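# Load two AA batteries into the remote's bay

## Task

Insert both AA batteries into the open battery compartment of the remote control. Each must have the correct polarity and be pressed fully home against its spring. The remote itself may be moved to help.

## Robot and tools

Robot: two arms, left_arm and right_arm, each with a parallel two-finger gripper and a wrist camera. In the scene frame the origin sits at table-top height, halfway between the arm bases; +x points out over the table, +z up, and left_arm is on the +y side (about y=+0.30 m) while right_arm is near y=-0.32 m. Image left and right do not match arm names. Each arm reports its hand pose (end_effector_position in metres, end_effector_quat_wxyz) in its own base frame, and the bases are nearly aligned with the scene axes. Fixed cameras and the table use the scene frame. A gripper's fingers extend along its +z axis and close along its y axis. The reported position is the point between the finger pads, just behind the tips. Reported poses can be a few cm off, more at long reach.

Cameras: cam_head_left, cam_head_right, cam_high, cam_low, cam_left_wrist, cam_right_wrist, all 896x504. Calibration is given per camera; wrist views can lag while moving.

execute_actions(actions, cameras): actions is a list of actions. Each action is a table of up to 15 rows, each row one control step of 1/30 s; a short table repeats its final row for the remaining steps. Each row is one flat list of 14 numbers in [-1, 1] covering both arms: dx, dy, dz, rx, ry, rz, opening for left_arm, then the same seven for right_arm. The six pose numbers are offsets, not poses, measured from that arm's Hand target at the start of the action (every row counts from that same start), along the arm's own base axes. Scale: 1.0 equals 0.6 m for dx/dy/dz or 180 degrees; rx, ry, rz form one rotation vector, turning about the Hand target position. Repeating an offset in a later action moves further. Six zeros re-command the current Hand target. Opening is absolute: +1 fully open (about 87 mm between pads), +0.5 about 69 mm, 0 about 43 mm, -0.5 about 18 mm, -1 closed. A 0 opening is a real command, so resend the current value to leave a gripper alone. cameras: list of names, ["all"], or []; images come by default only with an empty actions list, which also reports the scene number and task.

move(target, speed, blend, opening_speed, blocking, cameras): target is one 14-number row as above, or a list of up to 15 such rows; every row is an offset from the same starting Hand targets, not from the previous row. Grippers follow straight paths, ending together, taking 0.5 s to 10 s total. speed is path top speed in m/s, 0.002 to 2.9 (default 0.25); rotation up to twice that in rad/s; one value or one per target. blend (m) rounds corners of intermediate targets; 0 stops at each. opening_speed (per second on the -1..+1 scale, at least 0.2) ramps the fingers. blocking=false returns after about 0.5 s while the move continues. The result adds a move: line giving the ending (done, off_target, moving, held, fault) and any limits (paced = pose clipped, held = steps withheld). Done means at rest within 10 mm and 2 degrees; it says nothing about contact. Moves do not avoid obstacles or the other arm.

wait(seconds 0 to 10, cameras): lets time pass holding commands; a running move continues. stop(cameras): brakes a running move. zoom_image(camera, region=[x0, y0, x1, y1] in image pixels, at most 504 by 504): magnifies part of the newest image of that camera. finished_scene(scene): ends the current scene, given its number; irreversible, so only call once both batteries sit correctly without help.

Result lines: end_effector_position/quat per arm; Hand target (last commanded pose after clipping, base for the next offsets); Tool commands; grip_measured on the command scale (Joint positions give the gripper 0 closed to 1 open); Joint velocities, marked within noise when still; joint torques (include arm weight, noisy, joints 1 to 3 wrap at ±28 N m); actions-based calls also list positions at some steps.

Control notes: orientation commands are clipped to 40 degrees from the measured orientation each step. Grippers often settle short or sag and tilt due to friction and weight; check the pose after each move and send the remaining gap as an offset. Small moves may not happen or may go sideways. To grip, command an opening about 0.04 below the grip_measured reading at first contact; less gives a lighter hold. A gripper that stays pushed against something keeps pressing; to release, command the target back beyond the gripper.

Avoid: dropping or releasing moving parts, fast impacts, hard pressing, knocking anything off the table (that fails the task), collisions between the two grippers or their cameras (the clearance check does not prevent these), straining a wrist camera cable, and the bar, plate and rail near the bases (up to about 3 cm above the table, no warning on contact). Keep paths away from an arm's own base, which can flip its shoulder. Long stretched holds or pushing against unreachable poses heat motors: MOTOR HOT appears at 75 °C, an OVER-TEMPERATURE FAULT at 90 °C folds that arm away for good. Loose objects may occasionally get nudged by outside disturbances.

Each tool is called after "Emit:" as name(argument=value, ...), one argument or row to a line, values as JSON.

## Session

Emit:
execute_actions(
  actions=[],
)

Scene clock: 0.00 s.
left_arm: end_effector_position=(+0.3777, +0.0184, +0.0412) grip_measured=+0.974 end_effector_quat_wxyz=(+0.541, -0.064, +0.838, -0.020) | right_arm: end_effector_position=(+0.3803, -0.0048, +0.0506) grip_measured=+1.000 end_effector_quat_wxyz=(+0.572, +0.051, +0.819, -0.016)
Joint positions: left_arm=[0.074 1.527 0.402 0.699 0.032 -0.098 0.987] | right_arm=[0.032 1.529 0.366 0.808 0.114 0.076 1]
Joint velocities: within noise
Joint torques (N m): no reading
Heat: left arm: 44 °C; right arm: 39 °C.
Hand target: left_arm +0.3786, +0.0190, +0.0432; +0.542, -0.064, +0.837, -0.019 | right_arm +0.3816, -0.0049, +0.0529; +0.573, +0.051, +0.817, -0.016
Tool commands: left_gripper/opening=+1.0 right_gripper/opening=+1.0

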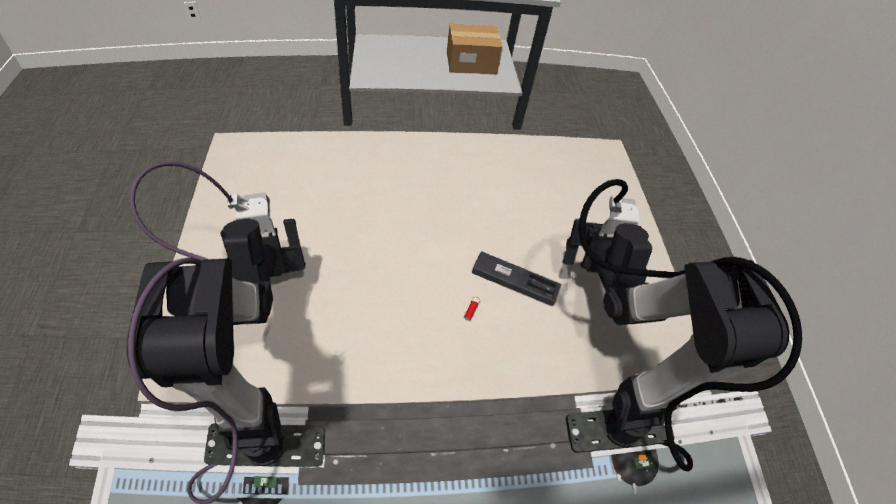

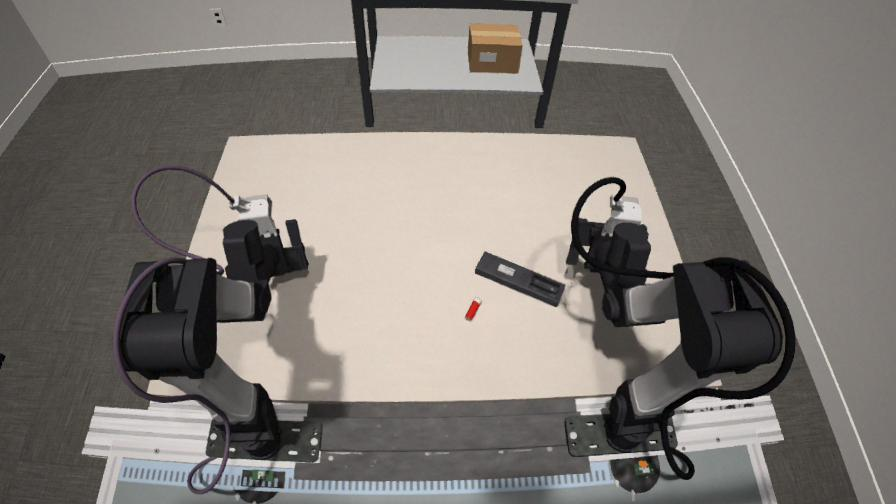

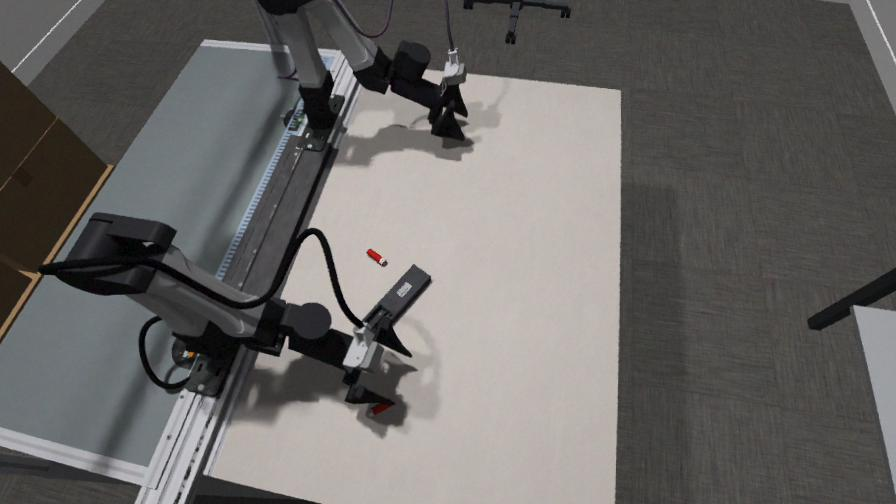

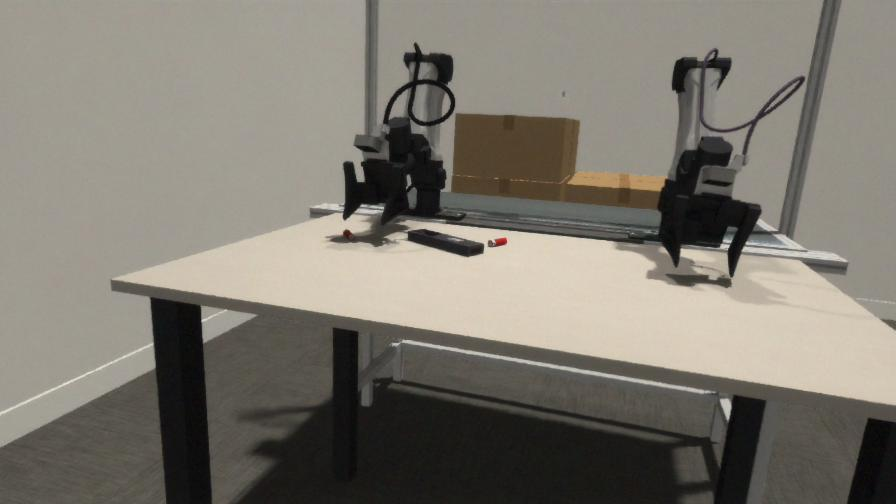

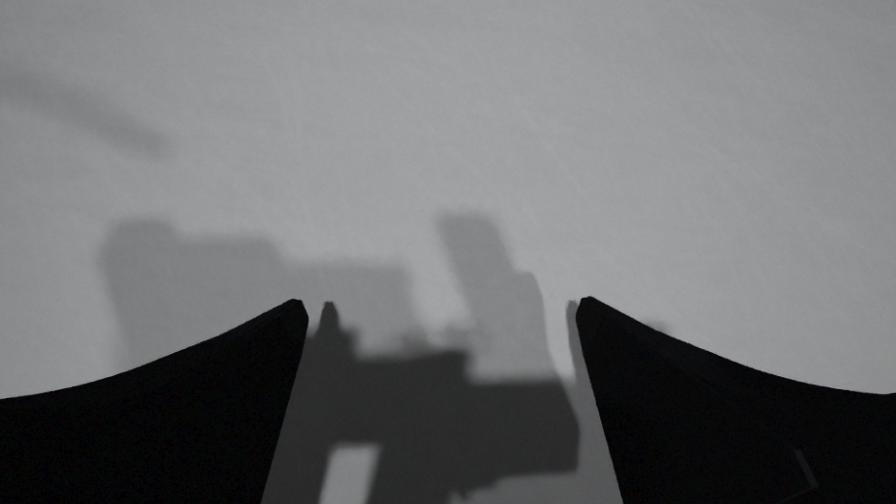

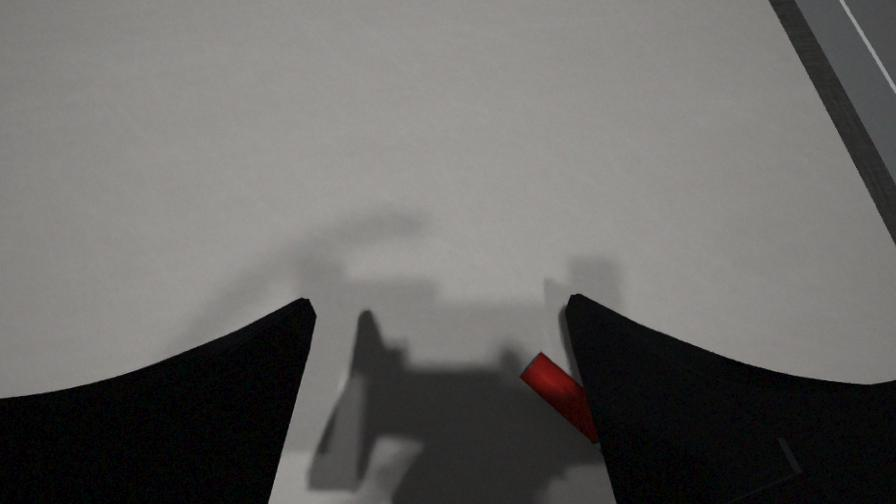

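Emit:
zoom_image(
  camera="cam_head_left",
  region=[440, 230, 600, 330],
)

Emit:
zoom_image(
  camera="cam_high",
  region=[330, 230, 470, 430],
)

Emit:
zoom_image(
  camera="cam_low",
  region=[330, 200, 530, 270],
)

Scaled by 3.150.

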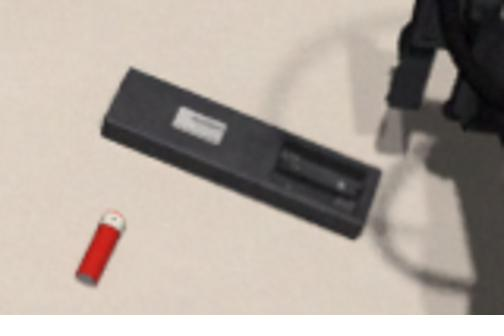

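Scaled by 2.520.

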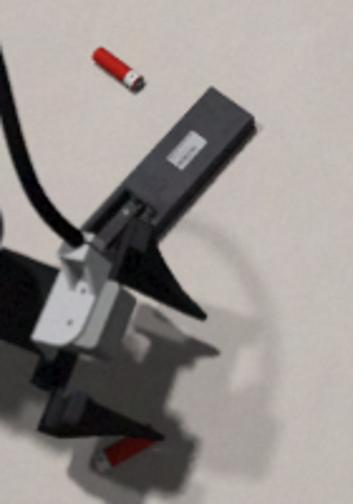

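Scaled by 2.520.

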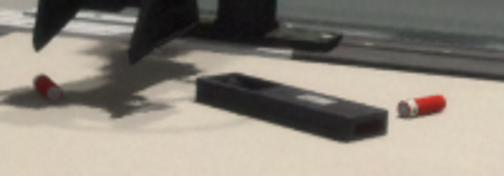

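Emit:
move(
  target=[
    [0,0,0,0,0,0,1, 0,0,0.145,0,0,0,1],
    [0,0,0,0,0,0,1, -0.2193,0.1082,0.1452,-0.0043,0.1148,0.0340,1],
  ],
  speed=0.25,
  blend=[0.03,0],
  cameras=["all"],
)

Scene clock: 40.77 s.
left_arm: end_effector_position=(+0.3777, +0.0184, +0.0412) grip_measured=+0.974 end_effector_quat_wxyz=(+0.541, -0.064, +0.838, -0.020) | right_arm: end_effector_position=(+0.2479, +0.0585, +0.1303) grip_measured=+1.000 end_effector_quat_wxyz=(+0.411, -0.006, +0.912, -0.002)
Joint positions: left_arm=[0.074 1.527 0.402 0.699 0.032 -0.098 0.987] | right_arm=[0.387 0.871 0.684 -0.574 0.285 0.251 1]
Joint torques (N m): left_arm=[0.13 -5.78 5.71 1.85 0.09 -0.05] | right_arm=[0.57 -1.54 11.11 1.8 0.27 0.26]
Heat: left arm: 50 °C; right arm: 43 °C.
Hand target: left_arm +0.3787, +0.0190, +0.0432; +0.542, -0.064, +0.837, -0.019 | right_arm +0.2500, +0.0599, +0.1400; +0.418, +0.000, +0.908, +0.000
Off the commanded pose: left_arm 0.002 m, 0 deg | right_arm 0.010 m, 1 deg.
move: done
camera_calibration:
cam_right_wrist: T_world_to_cam=[[-0.00574819, -0.999958, 0.00712778, 0.0566463], [-0.999891, 0.0058442, 0.0135237, 0.269018], [-0.0135648, -0.00704927, -0.999883, 0.275421], [0, 0, 0, 1]] pos_world=[0.27305, 0.0570133, 0.271347]

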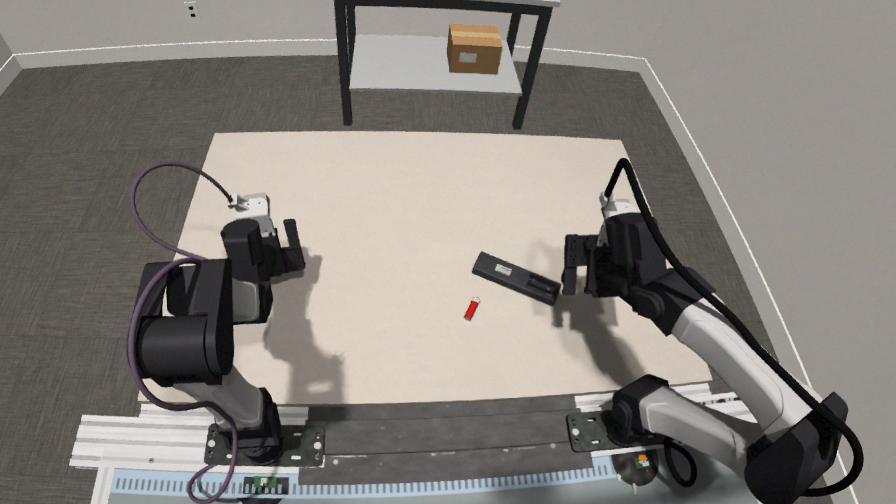

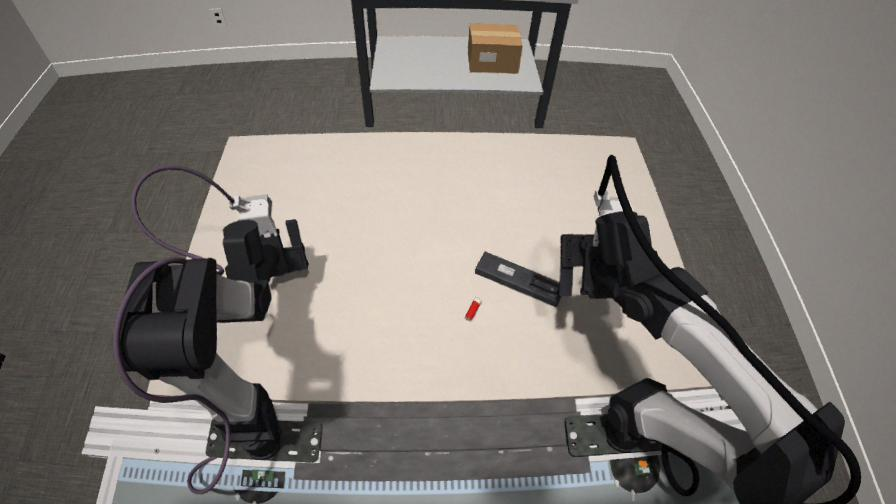

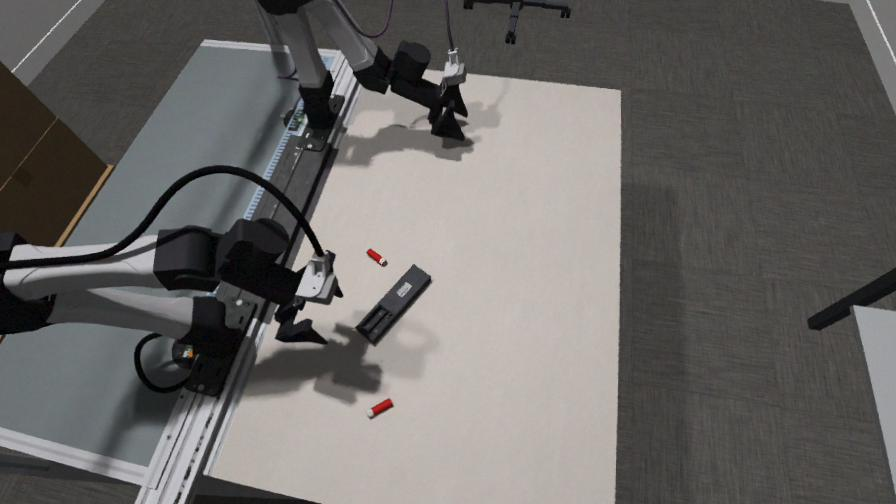

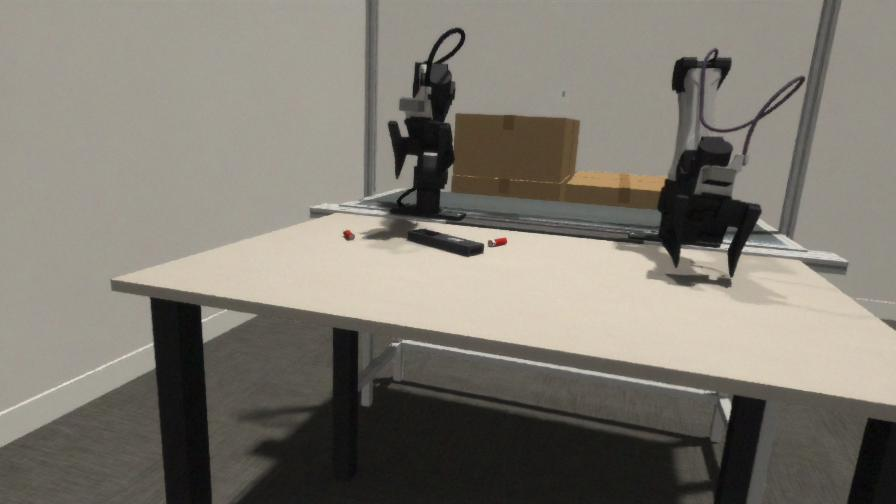

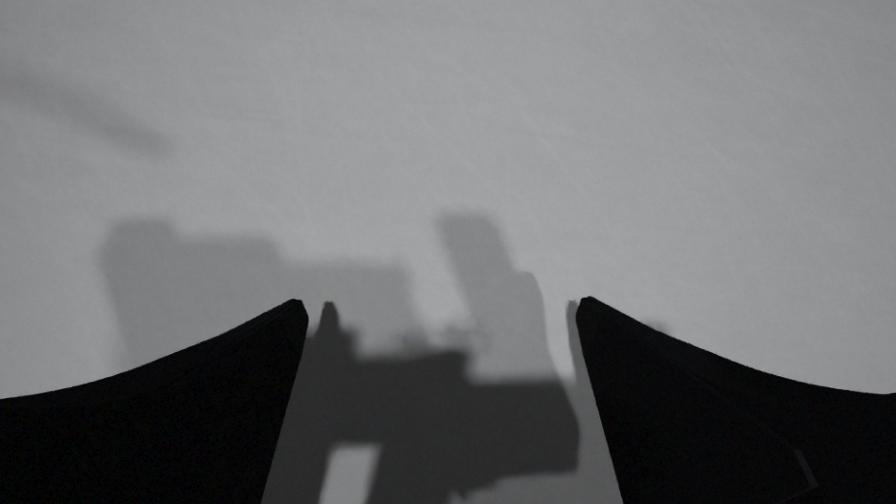

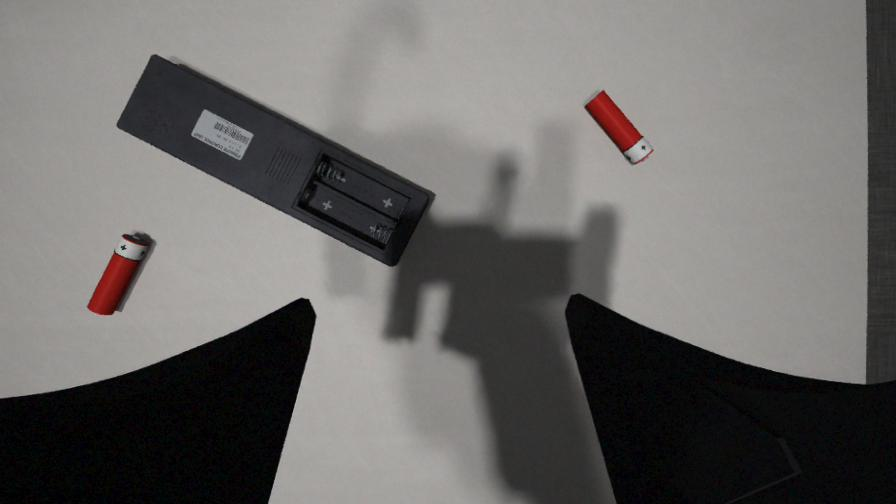

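Excellent view. Zoom in on the bay.

Emit:
zoom_image(
  camera="cam_right_wrist",
  region=[270, 120, 460, 280],
)

Emit:
zoom_image(
  camera="cam_right_wrist",
  region=[560, 70, 680, 180],
)

Emit:
zoom_image(
  camera="cam_right_wrist",
  region=[70, 210, 190, 330],
)

Scaled by 2.653.

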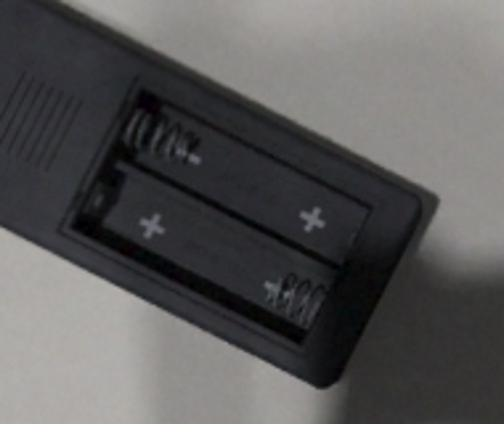

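Scaled by 4.200.

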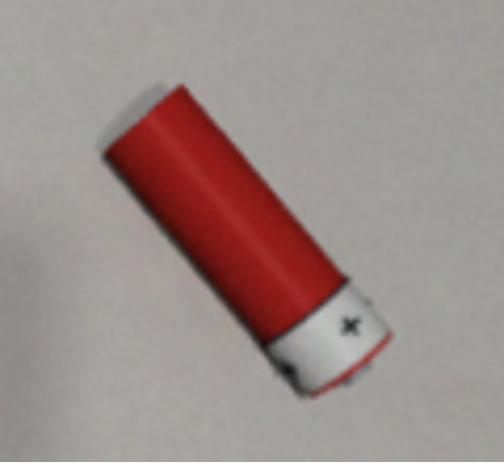

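Scaled by 4.200.

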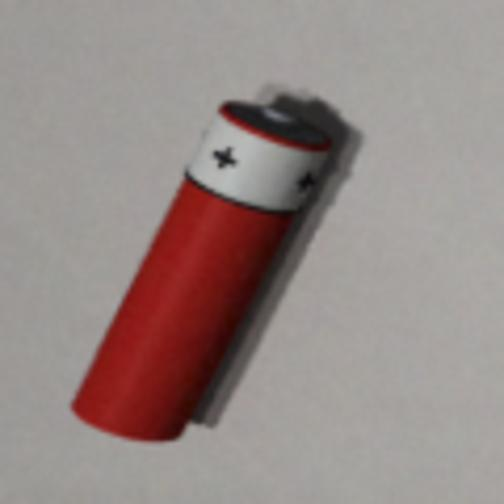

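Emit:
move(
  target=[0,0,0,0,0,0,1, 0.1217,0.1552,-0.0667,-0.1510,0.2455,0.3280,1],
  speed=0.2,
  cameras=["cam_right_wrist","cam_head_right","cam_high"],
)

Scene clock: 156.03 s.
left_arm: end_effector_position=(+0.3777, +0.0184, +0.0412) grip_measured=+0.974 end_effector_quat_wxyz=(+0.541, -0.064, +0.838, -0.020) | right_arm: end_effector_position=(+0.3223, +0.1483, +0.0990) grip_measured=+1.000 end_effector_quat_wxyz=(+0.002, -0.517, +0.856, -0.006)
Joint positions: left_arm=[0.074 1.527 0.402 0.699 0.032 -0.098 0.987] | right_arm=[0.502 2.023 1.772 -1.316 0.013 -0.584 1]
Joint torques (N m): left_arm=[0.32 -6.2 5.33 1.82 0.02 -0.13] | right_arm=[0.44 -8.99 9.44 0.38 -0.15 0]
Heat: left arm: 54 °C; right arm: 53 °C.
Hand target: left_arm +0.3787, +0.0190, +0.0432; +0.542, -0.064, +0.837, -0.019 | right_arm +0.3229, +0.1531, +0.0999; +0.000, -0.524, +0.852, +0.000
Off the commanded pose: left_arm 0.002 m, 0 deg | right_arm 0.005 m, 1 deg.
move: done
camera_calibration:
cam_right_wrist: T_world_to_cam=[[0.879338, -0.47559, 0.0240571, -0.217535], [-0.32511, -0.562663, 0.760075, 0.136295], [-0.347948, -0.676184, -0.64939, 0.418136], [0, 0, 0, 1]] pos_world=[0.381087, 0.255968, 0.173173]
Images, in order (width x height): cam_head_right 896x504, cam_high 896x504, cam_right_wrist 896x504.

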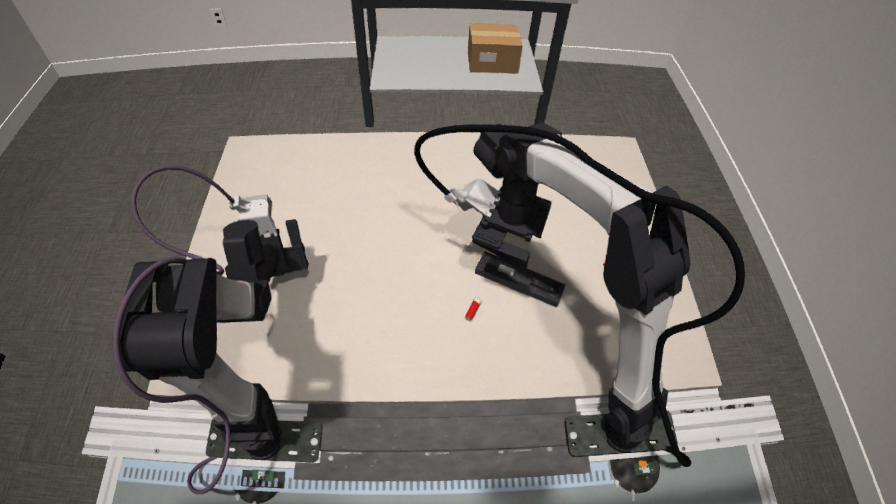

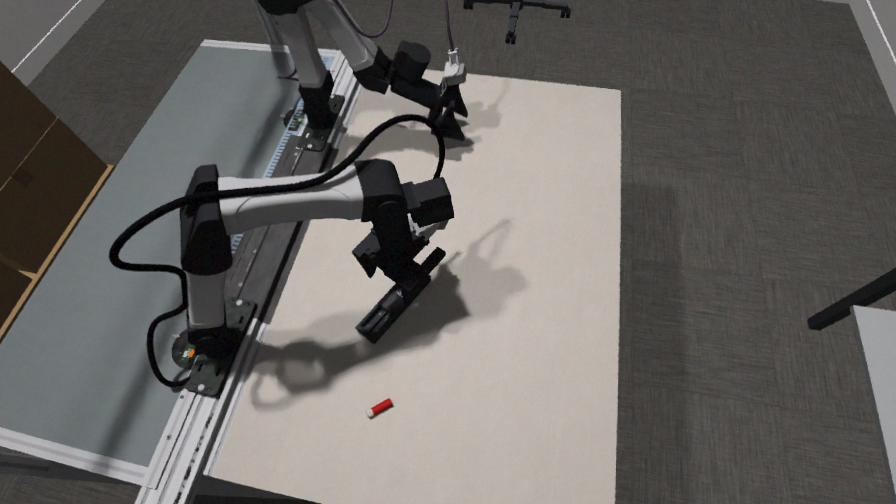

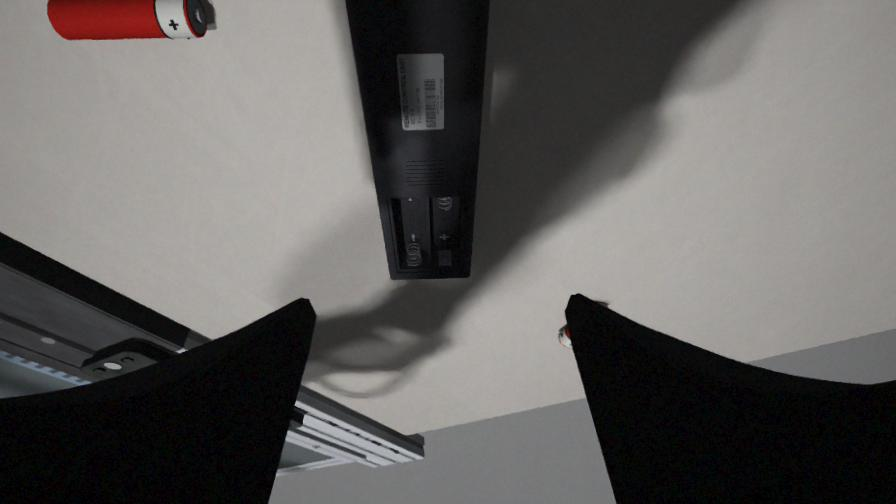

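Emit:
move(
  target=[0,0,0,0,0,0,1, 0,0.0133,-0.1,0,0,0,1],
  speed=0.12,
  cameras=["cam_right_wrist","cam_low"],
)

Scene clock: 173.63 s.
left_arm: end_effector_position=(+0.3777, +0.0184, +0.0412) grip_measured=+0.974 end_effector_quat_wxyz=(+0.541, -0.064, +0.838, -0.020) | right_arm: end_effector_position=(+0.3257, +0.1572, +0.0460) grip_measured=+1.000 end_effector_quat_wxyz=(+0.004, -0.524, +0.852, -0.006)
Joint positions: left_arm=[0.074 1.527 0.402 0.699 0.032 -0.098 0.987] | right_arm=[0.519 2.07 1.631 -1.124 0.012 -0.584 1]
Joint torques (N m): left_arm=[0.42 -6.02 5.49 1.87 0.03 -0.09] | right_arm=[0.53 -9.72 6.12 0.65 -0.15 0.19]
Heat: left arm: 55 °C; right arm: 52 °C.
Hand target: left_arm +0.3787, +0.0190, +0.0432; +0.542, -0.064, +0.837, -0.019 | right_arm +0.3230, +0.1612, +0.0400; +0.000, -0.524, +0.852, +0.000
Off the commanded pose: left_arm 0.002 m, 0 deg | right_arm 0.008 m, 1 deg.
move: done
camera_calibration:
cam_right_wrist: T_world_to_cam=[[0.887307, -0.460482, 0.0253433, -0.220109], [-0.317222, -0.569524, 0.758296, 0.181296], [-0.334748, -0.680881, -0.651417, 0.387418], [0, 0, 0, 1]] pos_world=[0.382502, 0.265682, 0.120473]
Images, in order (width x height): cam_low 896x504, cam_right_wrist 896x504.

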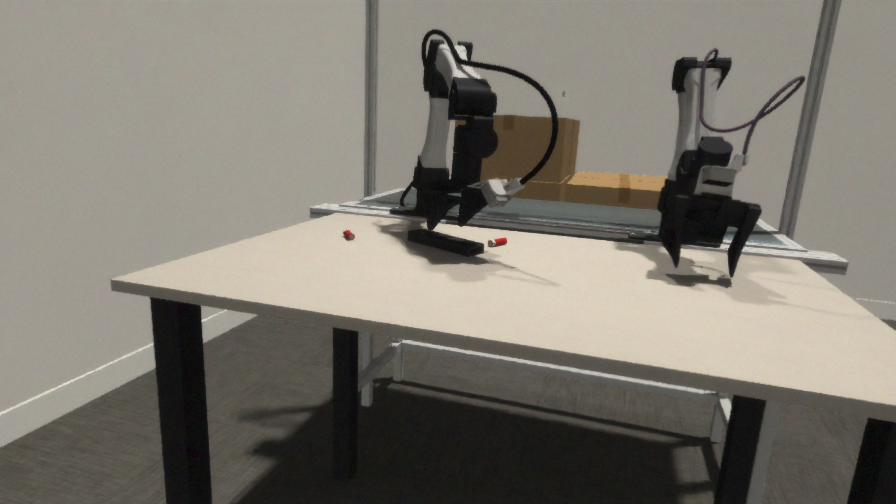

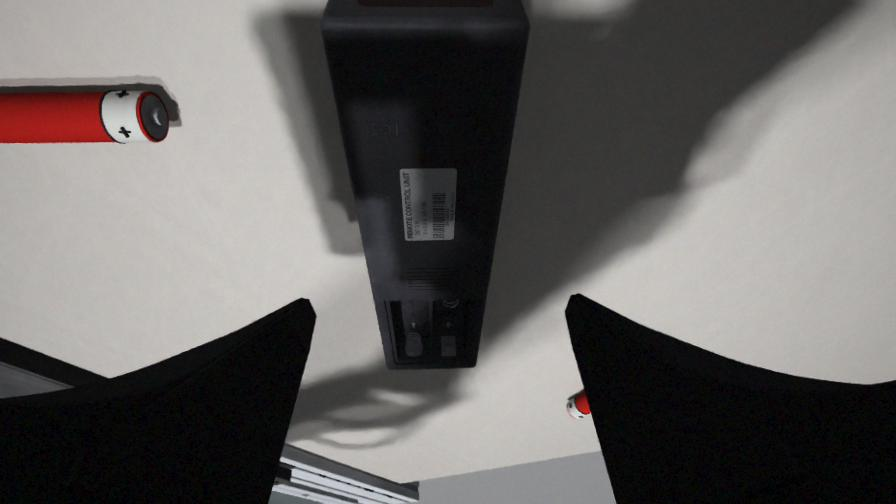

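Emit:
move(
  target=[0,0,0,0,0,0,1, 0,0,-0.0467,0,0,0,1],
  speed=0.08,
  cameras=["cam_right_wrist"],
)

Scene clock: 176.37 s.
left_arm: end_effector_position=(+0.3777, +0.0184, +0.0412) grip_measured=+0.974 end_effector_quat_wxyz=(+0.541, -0.064, +0.838, -0.020) | right_arm: end_effector_position=(+0.3266, +0.1577, +0.0190) grip_measured=+1.000 end_effector_quat_wxyz=(+0.005, -0.524, +0.852, -0.006)
Joint positions: left_arm=[0.074 1.527 0.402 0.699 0.032 -0.098 0.987] | right_arm=[0.519 2.096 1.561 -1.025 0.012 -0.584 1]
Joint torques (N m): left_arm=[0.16 -6.06 5.46 1.88 0.11 -0.05] | right_arm=[0.5 -9.59 5.86 0.67 -0.15 0.2]
Heat: left arm: 55 °C; right arm: 51 °C.
Hand target: left_arm +0.3787, +0.0190, +0.0432; +0.542, -0.064, +0.837, -0.019 | right_arm +0.3229, +0.1611, +0.0120; +0.000, -0.524, +0.852, +0.000
Off the commanded pose: left_arm 0.002 m, 0 deg | right_arm 0.009 m, 1 deg.
move: done
camera_calibration:
cam_right_wrist: T_world_to_cam=[[0.88724, -0.460502, 0.0272629, -0.22007], [-0.319522, -0.570839, 0.756339, 0.203278], [-0.332733, -0.679765, -0.653612, 0.369671], [0, 0, 0, 1]] pos_world=[0.383209, 0.265985, 0.093874]
Images, in order (width x height): cam_right_wrist 896x504.

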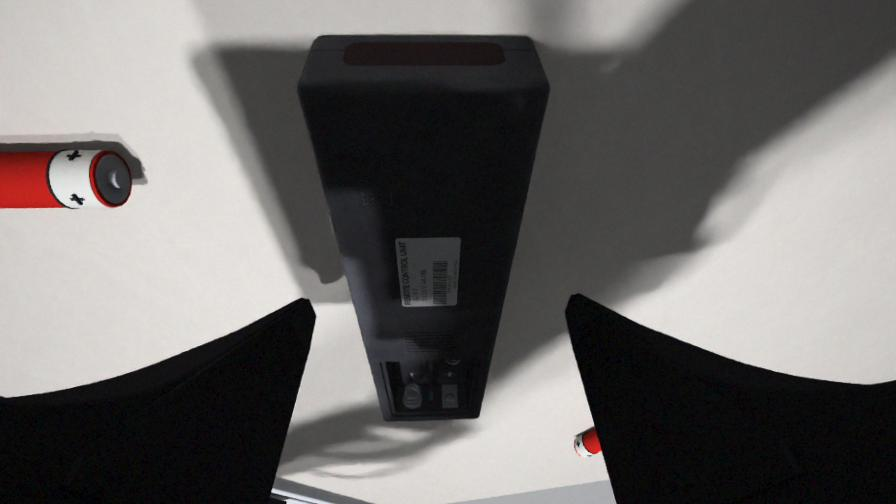

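Emit:
zoom_image(
  camera="cam_right_wrist",
  region=[350, 330, 510, 430],
)

Scaled by 3.150.

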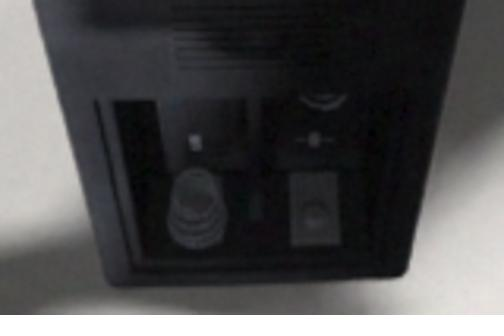

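Emit:
move(
  target=[0,0,0,0,0,0,1, 0,0,0,0,0,0,0.0],
  opening_speed=0.6,
  cameras=["cam_right_wrist"],
)

Scene clock: 182.07 s.
left_arm: end_effector_position=(+0.3777, +0.0184, +0.0412) grip_measured=+0.974 end_effector_quat_wxyz=(+0.541, -0.064, +0.838, -0.020) | right_arm: end_effector_position=(+0.3265, +0.1581, +0.0190) grip_measured=+0.082 end_effector_quat_wxyz=(+0.006, -0.524, +0.852, -0.005)
Joint positions: left_arm=[0.074 1.527 0.402 0.699 0.032 -0.098 0.987] | right_arm=[0.519 2.096 1.561 -1.024 0.01 -0.584 0.541]
Joint torques (N m): left_arm=[0.16 -6 5.6 1.86 0.05 -0.06] | right_arm=[0.53 -9.58 5.86 0.67 -0.12 0.19]
Heat: left arm: 55 °C; right arm: 50 °C.
Hand target: left_arm +0.3787, +0.0190, +0.0432; +0.542, -0.064, +0.837, -0.019 | right_arm +0.3229, +0.1611, +0.0120; +0.000, -0.524, +0.852, +0.000
Off the commanded pose: left_arm 0.002 m, 0 deg | right_arm 0.008 m, 1 deg.
move: done
camera_calibration:
cam_right_wrist: T_world_to_cam=[[0.887288, -0.460508, 0.0255235, -0.219696], [-0.318857, -0.572495, 0.755367, 0.203622], [-0.333241, -0.678367, -0.654805, 0.369842], [0, 0, 0, 1]] pos_world=[0.383107, 0.26629, 0.0939722]
Images, in order (width x height): cam_right_wrist 896x504.

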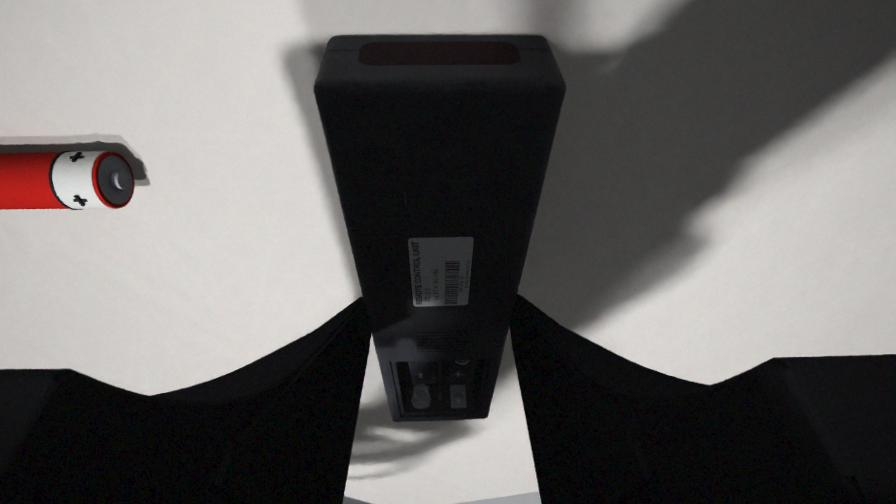

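Emit:
move(
  target=[
    [0,0,0,0,0,0,1, 0,0,0.035,0,0,0,0.0],
    [0,0,0,0,0,0,1, 0.0768,0.203,0.035,0,0,0.3444,0.0],
  ],
  speed=0.15,
  blend=[0.005,0],
  cameras=["cam_right_wrist","cam_low","cam_head_left"],
)

Scene clock: 197.90 s.
left_arm: end_effector_position=(+0.3777, +0.0184, +0.0412) grip_measured=+0.974 end_effector_quat_wxyz=(+0.541, -0.064, +0.838, -0.020) | right_arm: end_effector_position=(+0.3701, +0.2771, +0.0323) grip_measured=+0.082 end_effector_quat_wxyz=(+0.000, +0.883, -0.469, +0.005)
Joint positions: left_arm=[0.074 1.527 0.402 0.699 0.032 -0.098 0.987] | right_arm=[0.736 2.393 2.106 -1.28 0.01 -1.429 0.541]
Joint torques (N m): left_arm=[0.2 -6.12 5.41 1.81 0.05 -0.1] | right_arm=[0.57 -11.71 9.76 0.33 -0.16 0]
Heat: left arm: 55 °C; right arm: 48 °C.
Hand target: left_arm +0.3787, +0.0190, +0.0432; +0.542, -0.064, +0.837, -0.019 | right_arm +0.3690, +0.2829, +0.0329; +0.000, +0.888, -0.460, +0.000
Off the commanded pose: left_arm 0.002 m, 0 deg | right_arm 0.006 m, 1 deg.
move: done
camera_calibration:
cam_right_wrist: T_world_to_cam=[[0.834464, 0.550837, 0.0157764, -0.464376], [0.345133, -0.544733, 0.764296, 0.0218201], [0.429597, -0.632333, -0.644672, 0.178415], [0, 0, 0, 1]] pos_world=[0.303327, 0.380499, 0.105668]
Images, in order (width x height): cam_head_left 896x504, cam_low 896x504, cam_right_wrist 896x504.

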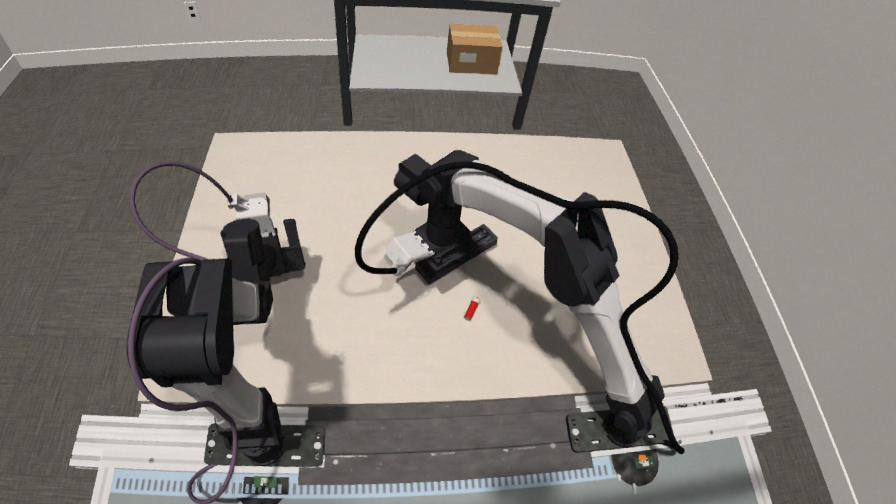

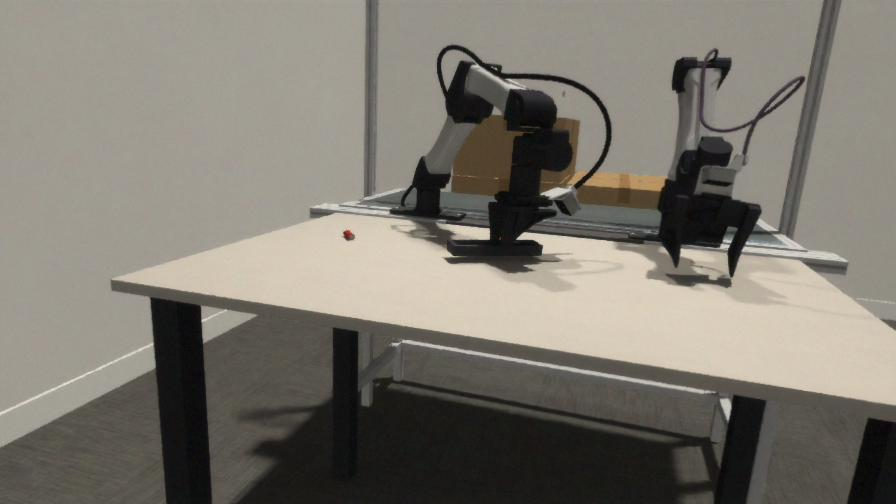

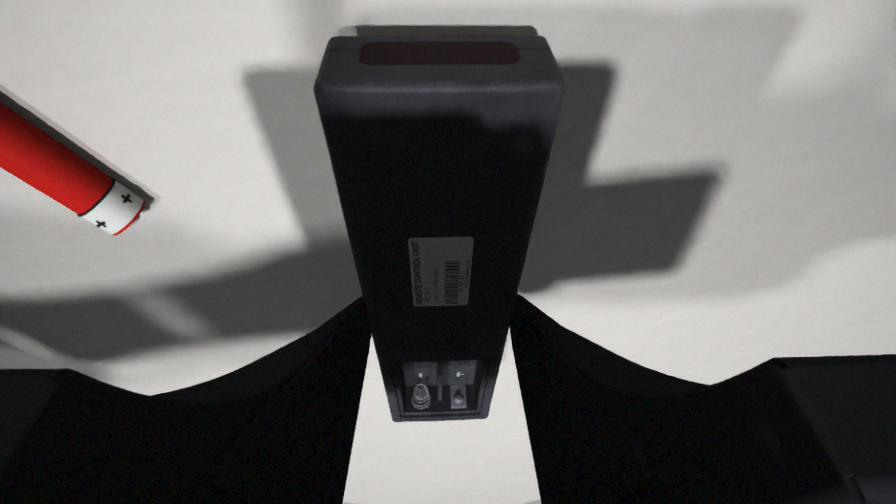

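Emit:
move(
  target=[0,0,0,0,0,0,1, 0,0,-0.018,0,0,0,0.0],
  speed=0.03,
  cameras=["cam_right_wrist"],
)

Scene clock: 200.60 s.
left_arm: end_effector_position=(+0.3777, +0.0184, +0.0412) grip_measured=+0.974 end_effector_quat_wxyz=(+0.541, -0.064, +0.838, -0.020) | right_arm: end_effector_position=(+0.3721, +0.2789, +0.0299) grip_measured=+0.082 end_effector_quat_wxyz=(-0.003, +0.883, -0.469, +0.006)
Joint positions: left_arm=[0.074 1.527 0.402 0.699 0.032 -0.098 0.987] | right_arm=[0.736 2.398 2.106 -1.268 0.01 -1.43 0.541]
Joint torques (N m): left_arm=[0.42 -6.09 5.52 1.83 0.05 -0.1] | right_arm=[0.55 -11.81 6.43 0.59 -0.16 0]
Heat: left arm: 55 °C; right arm: 48 °C.
Hand target: left_arm +0.3787, +0.0190, +0.0432; +0.542, -0.064, +0.837, -0.019 | right_arm +0.3690, +0.2829, +0.0222; +0.000, +0.888, -0.460, +0.000
Off the commanded pose: left_arm 0.002 m, 0 deg | right_arm 0.009 m, 1 deg.
move: done
camera_calibration:
cam_right_wrist: T_world_to_cam=[[0.833932, 0.551404, 0.0226118, -0.467054], [0.341647, -0.548011, 0.763519, 0.0262499], [0.433399, -0.628998, -0.645389, 0.174863], [0, 0, 0, 1]] pos_world=[0.304738, 0.381909, 0.103373]
Images, in order (width x height): cam_right_wrist 896x504.

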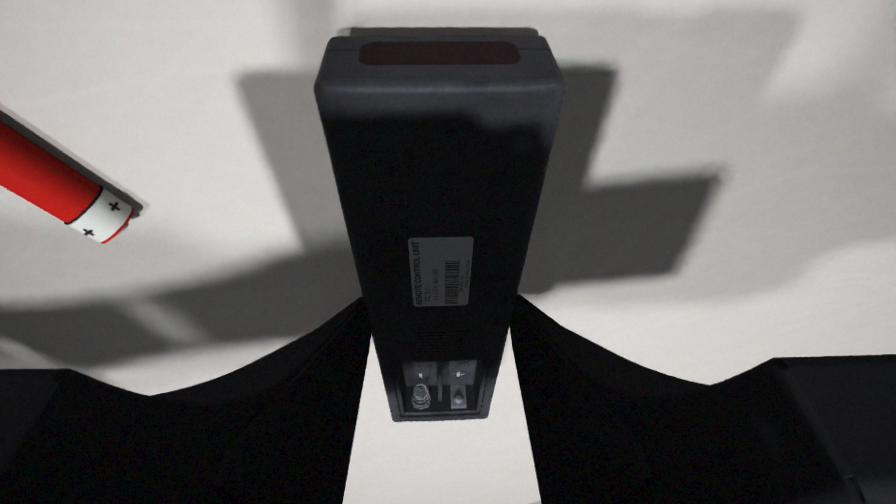

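Emit:
move(
  target=[0,0,0,0,0,0,1, 0,0,-0.0167,0,0,0,0.0],
  speed=0.03,
  cameras=["cam_right_wrist"],
)

Scene clock: 203.87 s.
left_arm: end_effector_position=(+0.3777, +0.0184, +0.0412) grip_measured=+0.974 end_effector_quat_wxyz=(+0.541, -0.064, +0.838, -0.020) | right_arm: end_effector_position=(+0.3725, +0.2795, +0.0206) grip_measured=+0.082 end_effector_quat_wxyz=(-0.004, +0.883, -0.469, +0.006)
Joint positions: left_arm=[0.074 1.527 0.402 0.699 0.032 -0.098 0.987] | right_arm=[0.736 2.403 2.077 -1.233 0.009 -1.43 0.541]
Joint torques (N m): left_arm=[0.32 -6.17 5.44 1.83 0.06 -0.09] | right_arm=[0.57 -11.84 6.13 0.62 -0.15 0.01]
Heat: left arm: 56 °C; right arm: 48 °C.
Hand target: left_arm +0.3787, +0.0190, +0.0432; +0.542, -0.064, +0.837, -0.019 | right_arm +0.3690, +0.2829, +0.0120; +0.000, +0.888, -0.460, +0.000
Off the commanded pose: left_arm 0.002 m, 0 deg | right_arm 0.010 m, 1 deg.
move: done
camera_calibration:
cam_right_wrist: T_world_to_cam=[[0.83391, 0.551364, 0.0243204, -0.467545], [0.341156, -0.549619, 0.762582, 0.0341347], [0.433827, -0.627628, -0.646434, 0.168515], [0, 0, 0, 1]] pos_world=[0.305139, 0.382313, 0.0942742]
Images, in order (width x height): cam_right_wrist 896x504.

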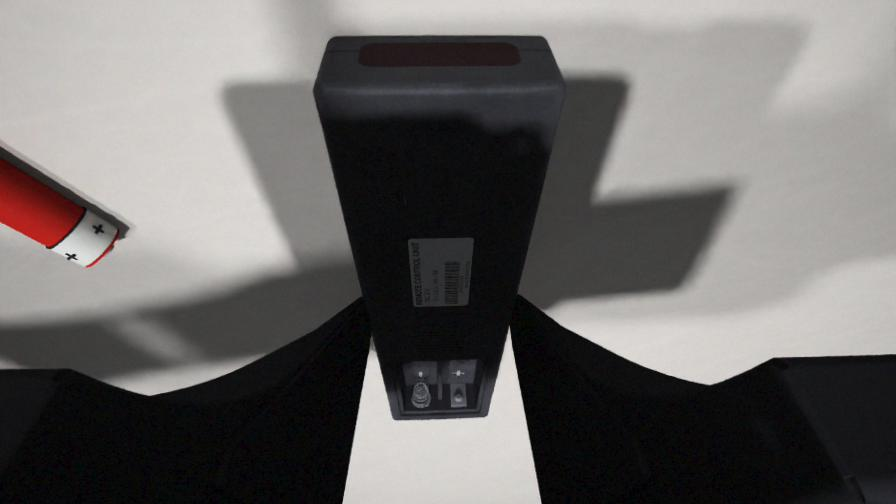

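Emit:
move(
  target=[0,0,0,0,0,0,1, 0,0,-0.006,0,0,0,0.0],
  speed=0.02,
  cameras=["cam_right_wrist","cam_low"],
)

Scene clock: 206.50 s.
left_arm: end_effector_position=(+0.3777, +0.0184, +0.0412) grip_measured=+0.974 end_effector_quat_wxyz=(+0.541, -0.064, +0.838, -0.020) | right_arm: end_effector_position=(+0.3736, +0.2806, +0.0198) grip_measured=+0.082 end_effector_quat_wxyz=(-0.007, +0.883, -0.469, +0.007)
Joint positions: left_arm=[0.074 1.527 0.402 0.699 0.032 -0.098 0.987] | right_arm=[0.736 2.403 2.074 -1.224 0.009 -1.43 0.541]
Joint torques (N m): left_arm=[0.21 -6.15 5.45 1.86 0.07 -0.05] | right_arm=[0.57 -11.66 5.41 0.64 -0.15 0.01]
Heat: left arm: 56 °C; right arm: 48 °C.
Hand target: left_arm +0.3787, +0.0190, +0.0432; +0.542, -0.064, +0.837, -0.019 | right_arm +0.3690, +0.2828, +0.0084; +0.000, +0.888, -0.460, +0.000
Off the commanded pose: left_arm 0.002 m, 0 deg | right_arm 0.012 m, 2 deg.
move: off_target (right_arm)
camera_calibration:
cam_right_wrist: T_world_to_cam=[[0.833748, 0.551292, 0.0306718, -0.469167], [0.33756, -0.552894, 0.761815, 0.0372598], [0.436941, -0.624808, -0.647068, 0.166248], [0, 0, 0, 1]] pos_world=[0.305949, 0.383122, 0.0935792]
Images, in order (width x height): cam_low 896x504, cam_right_wrist 896x504.

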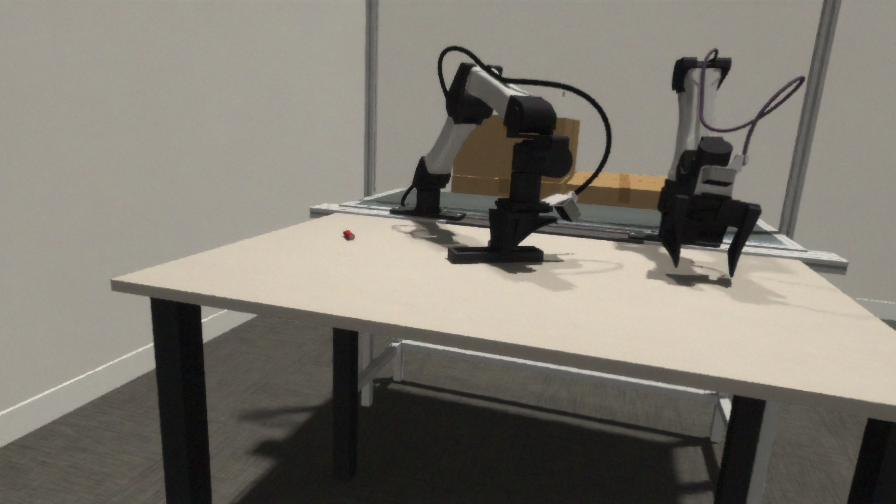

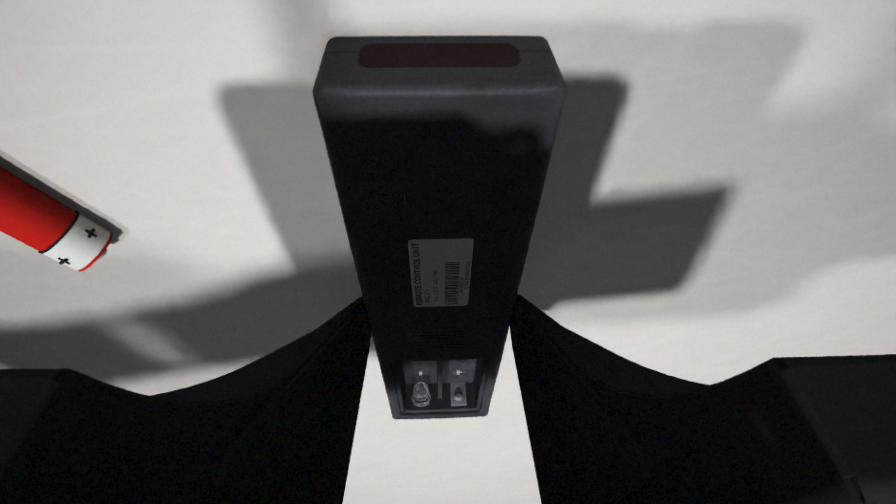

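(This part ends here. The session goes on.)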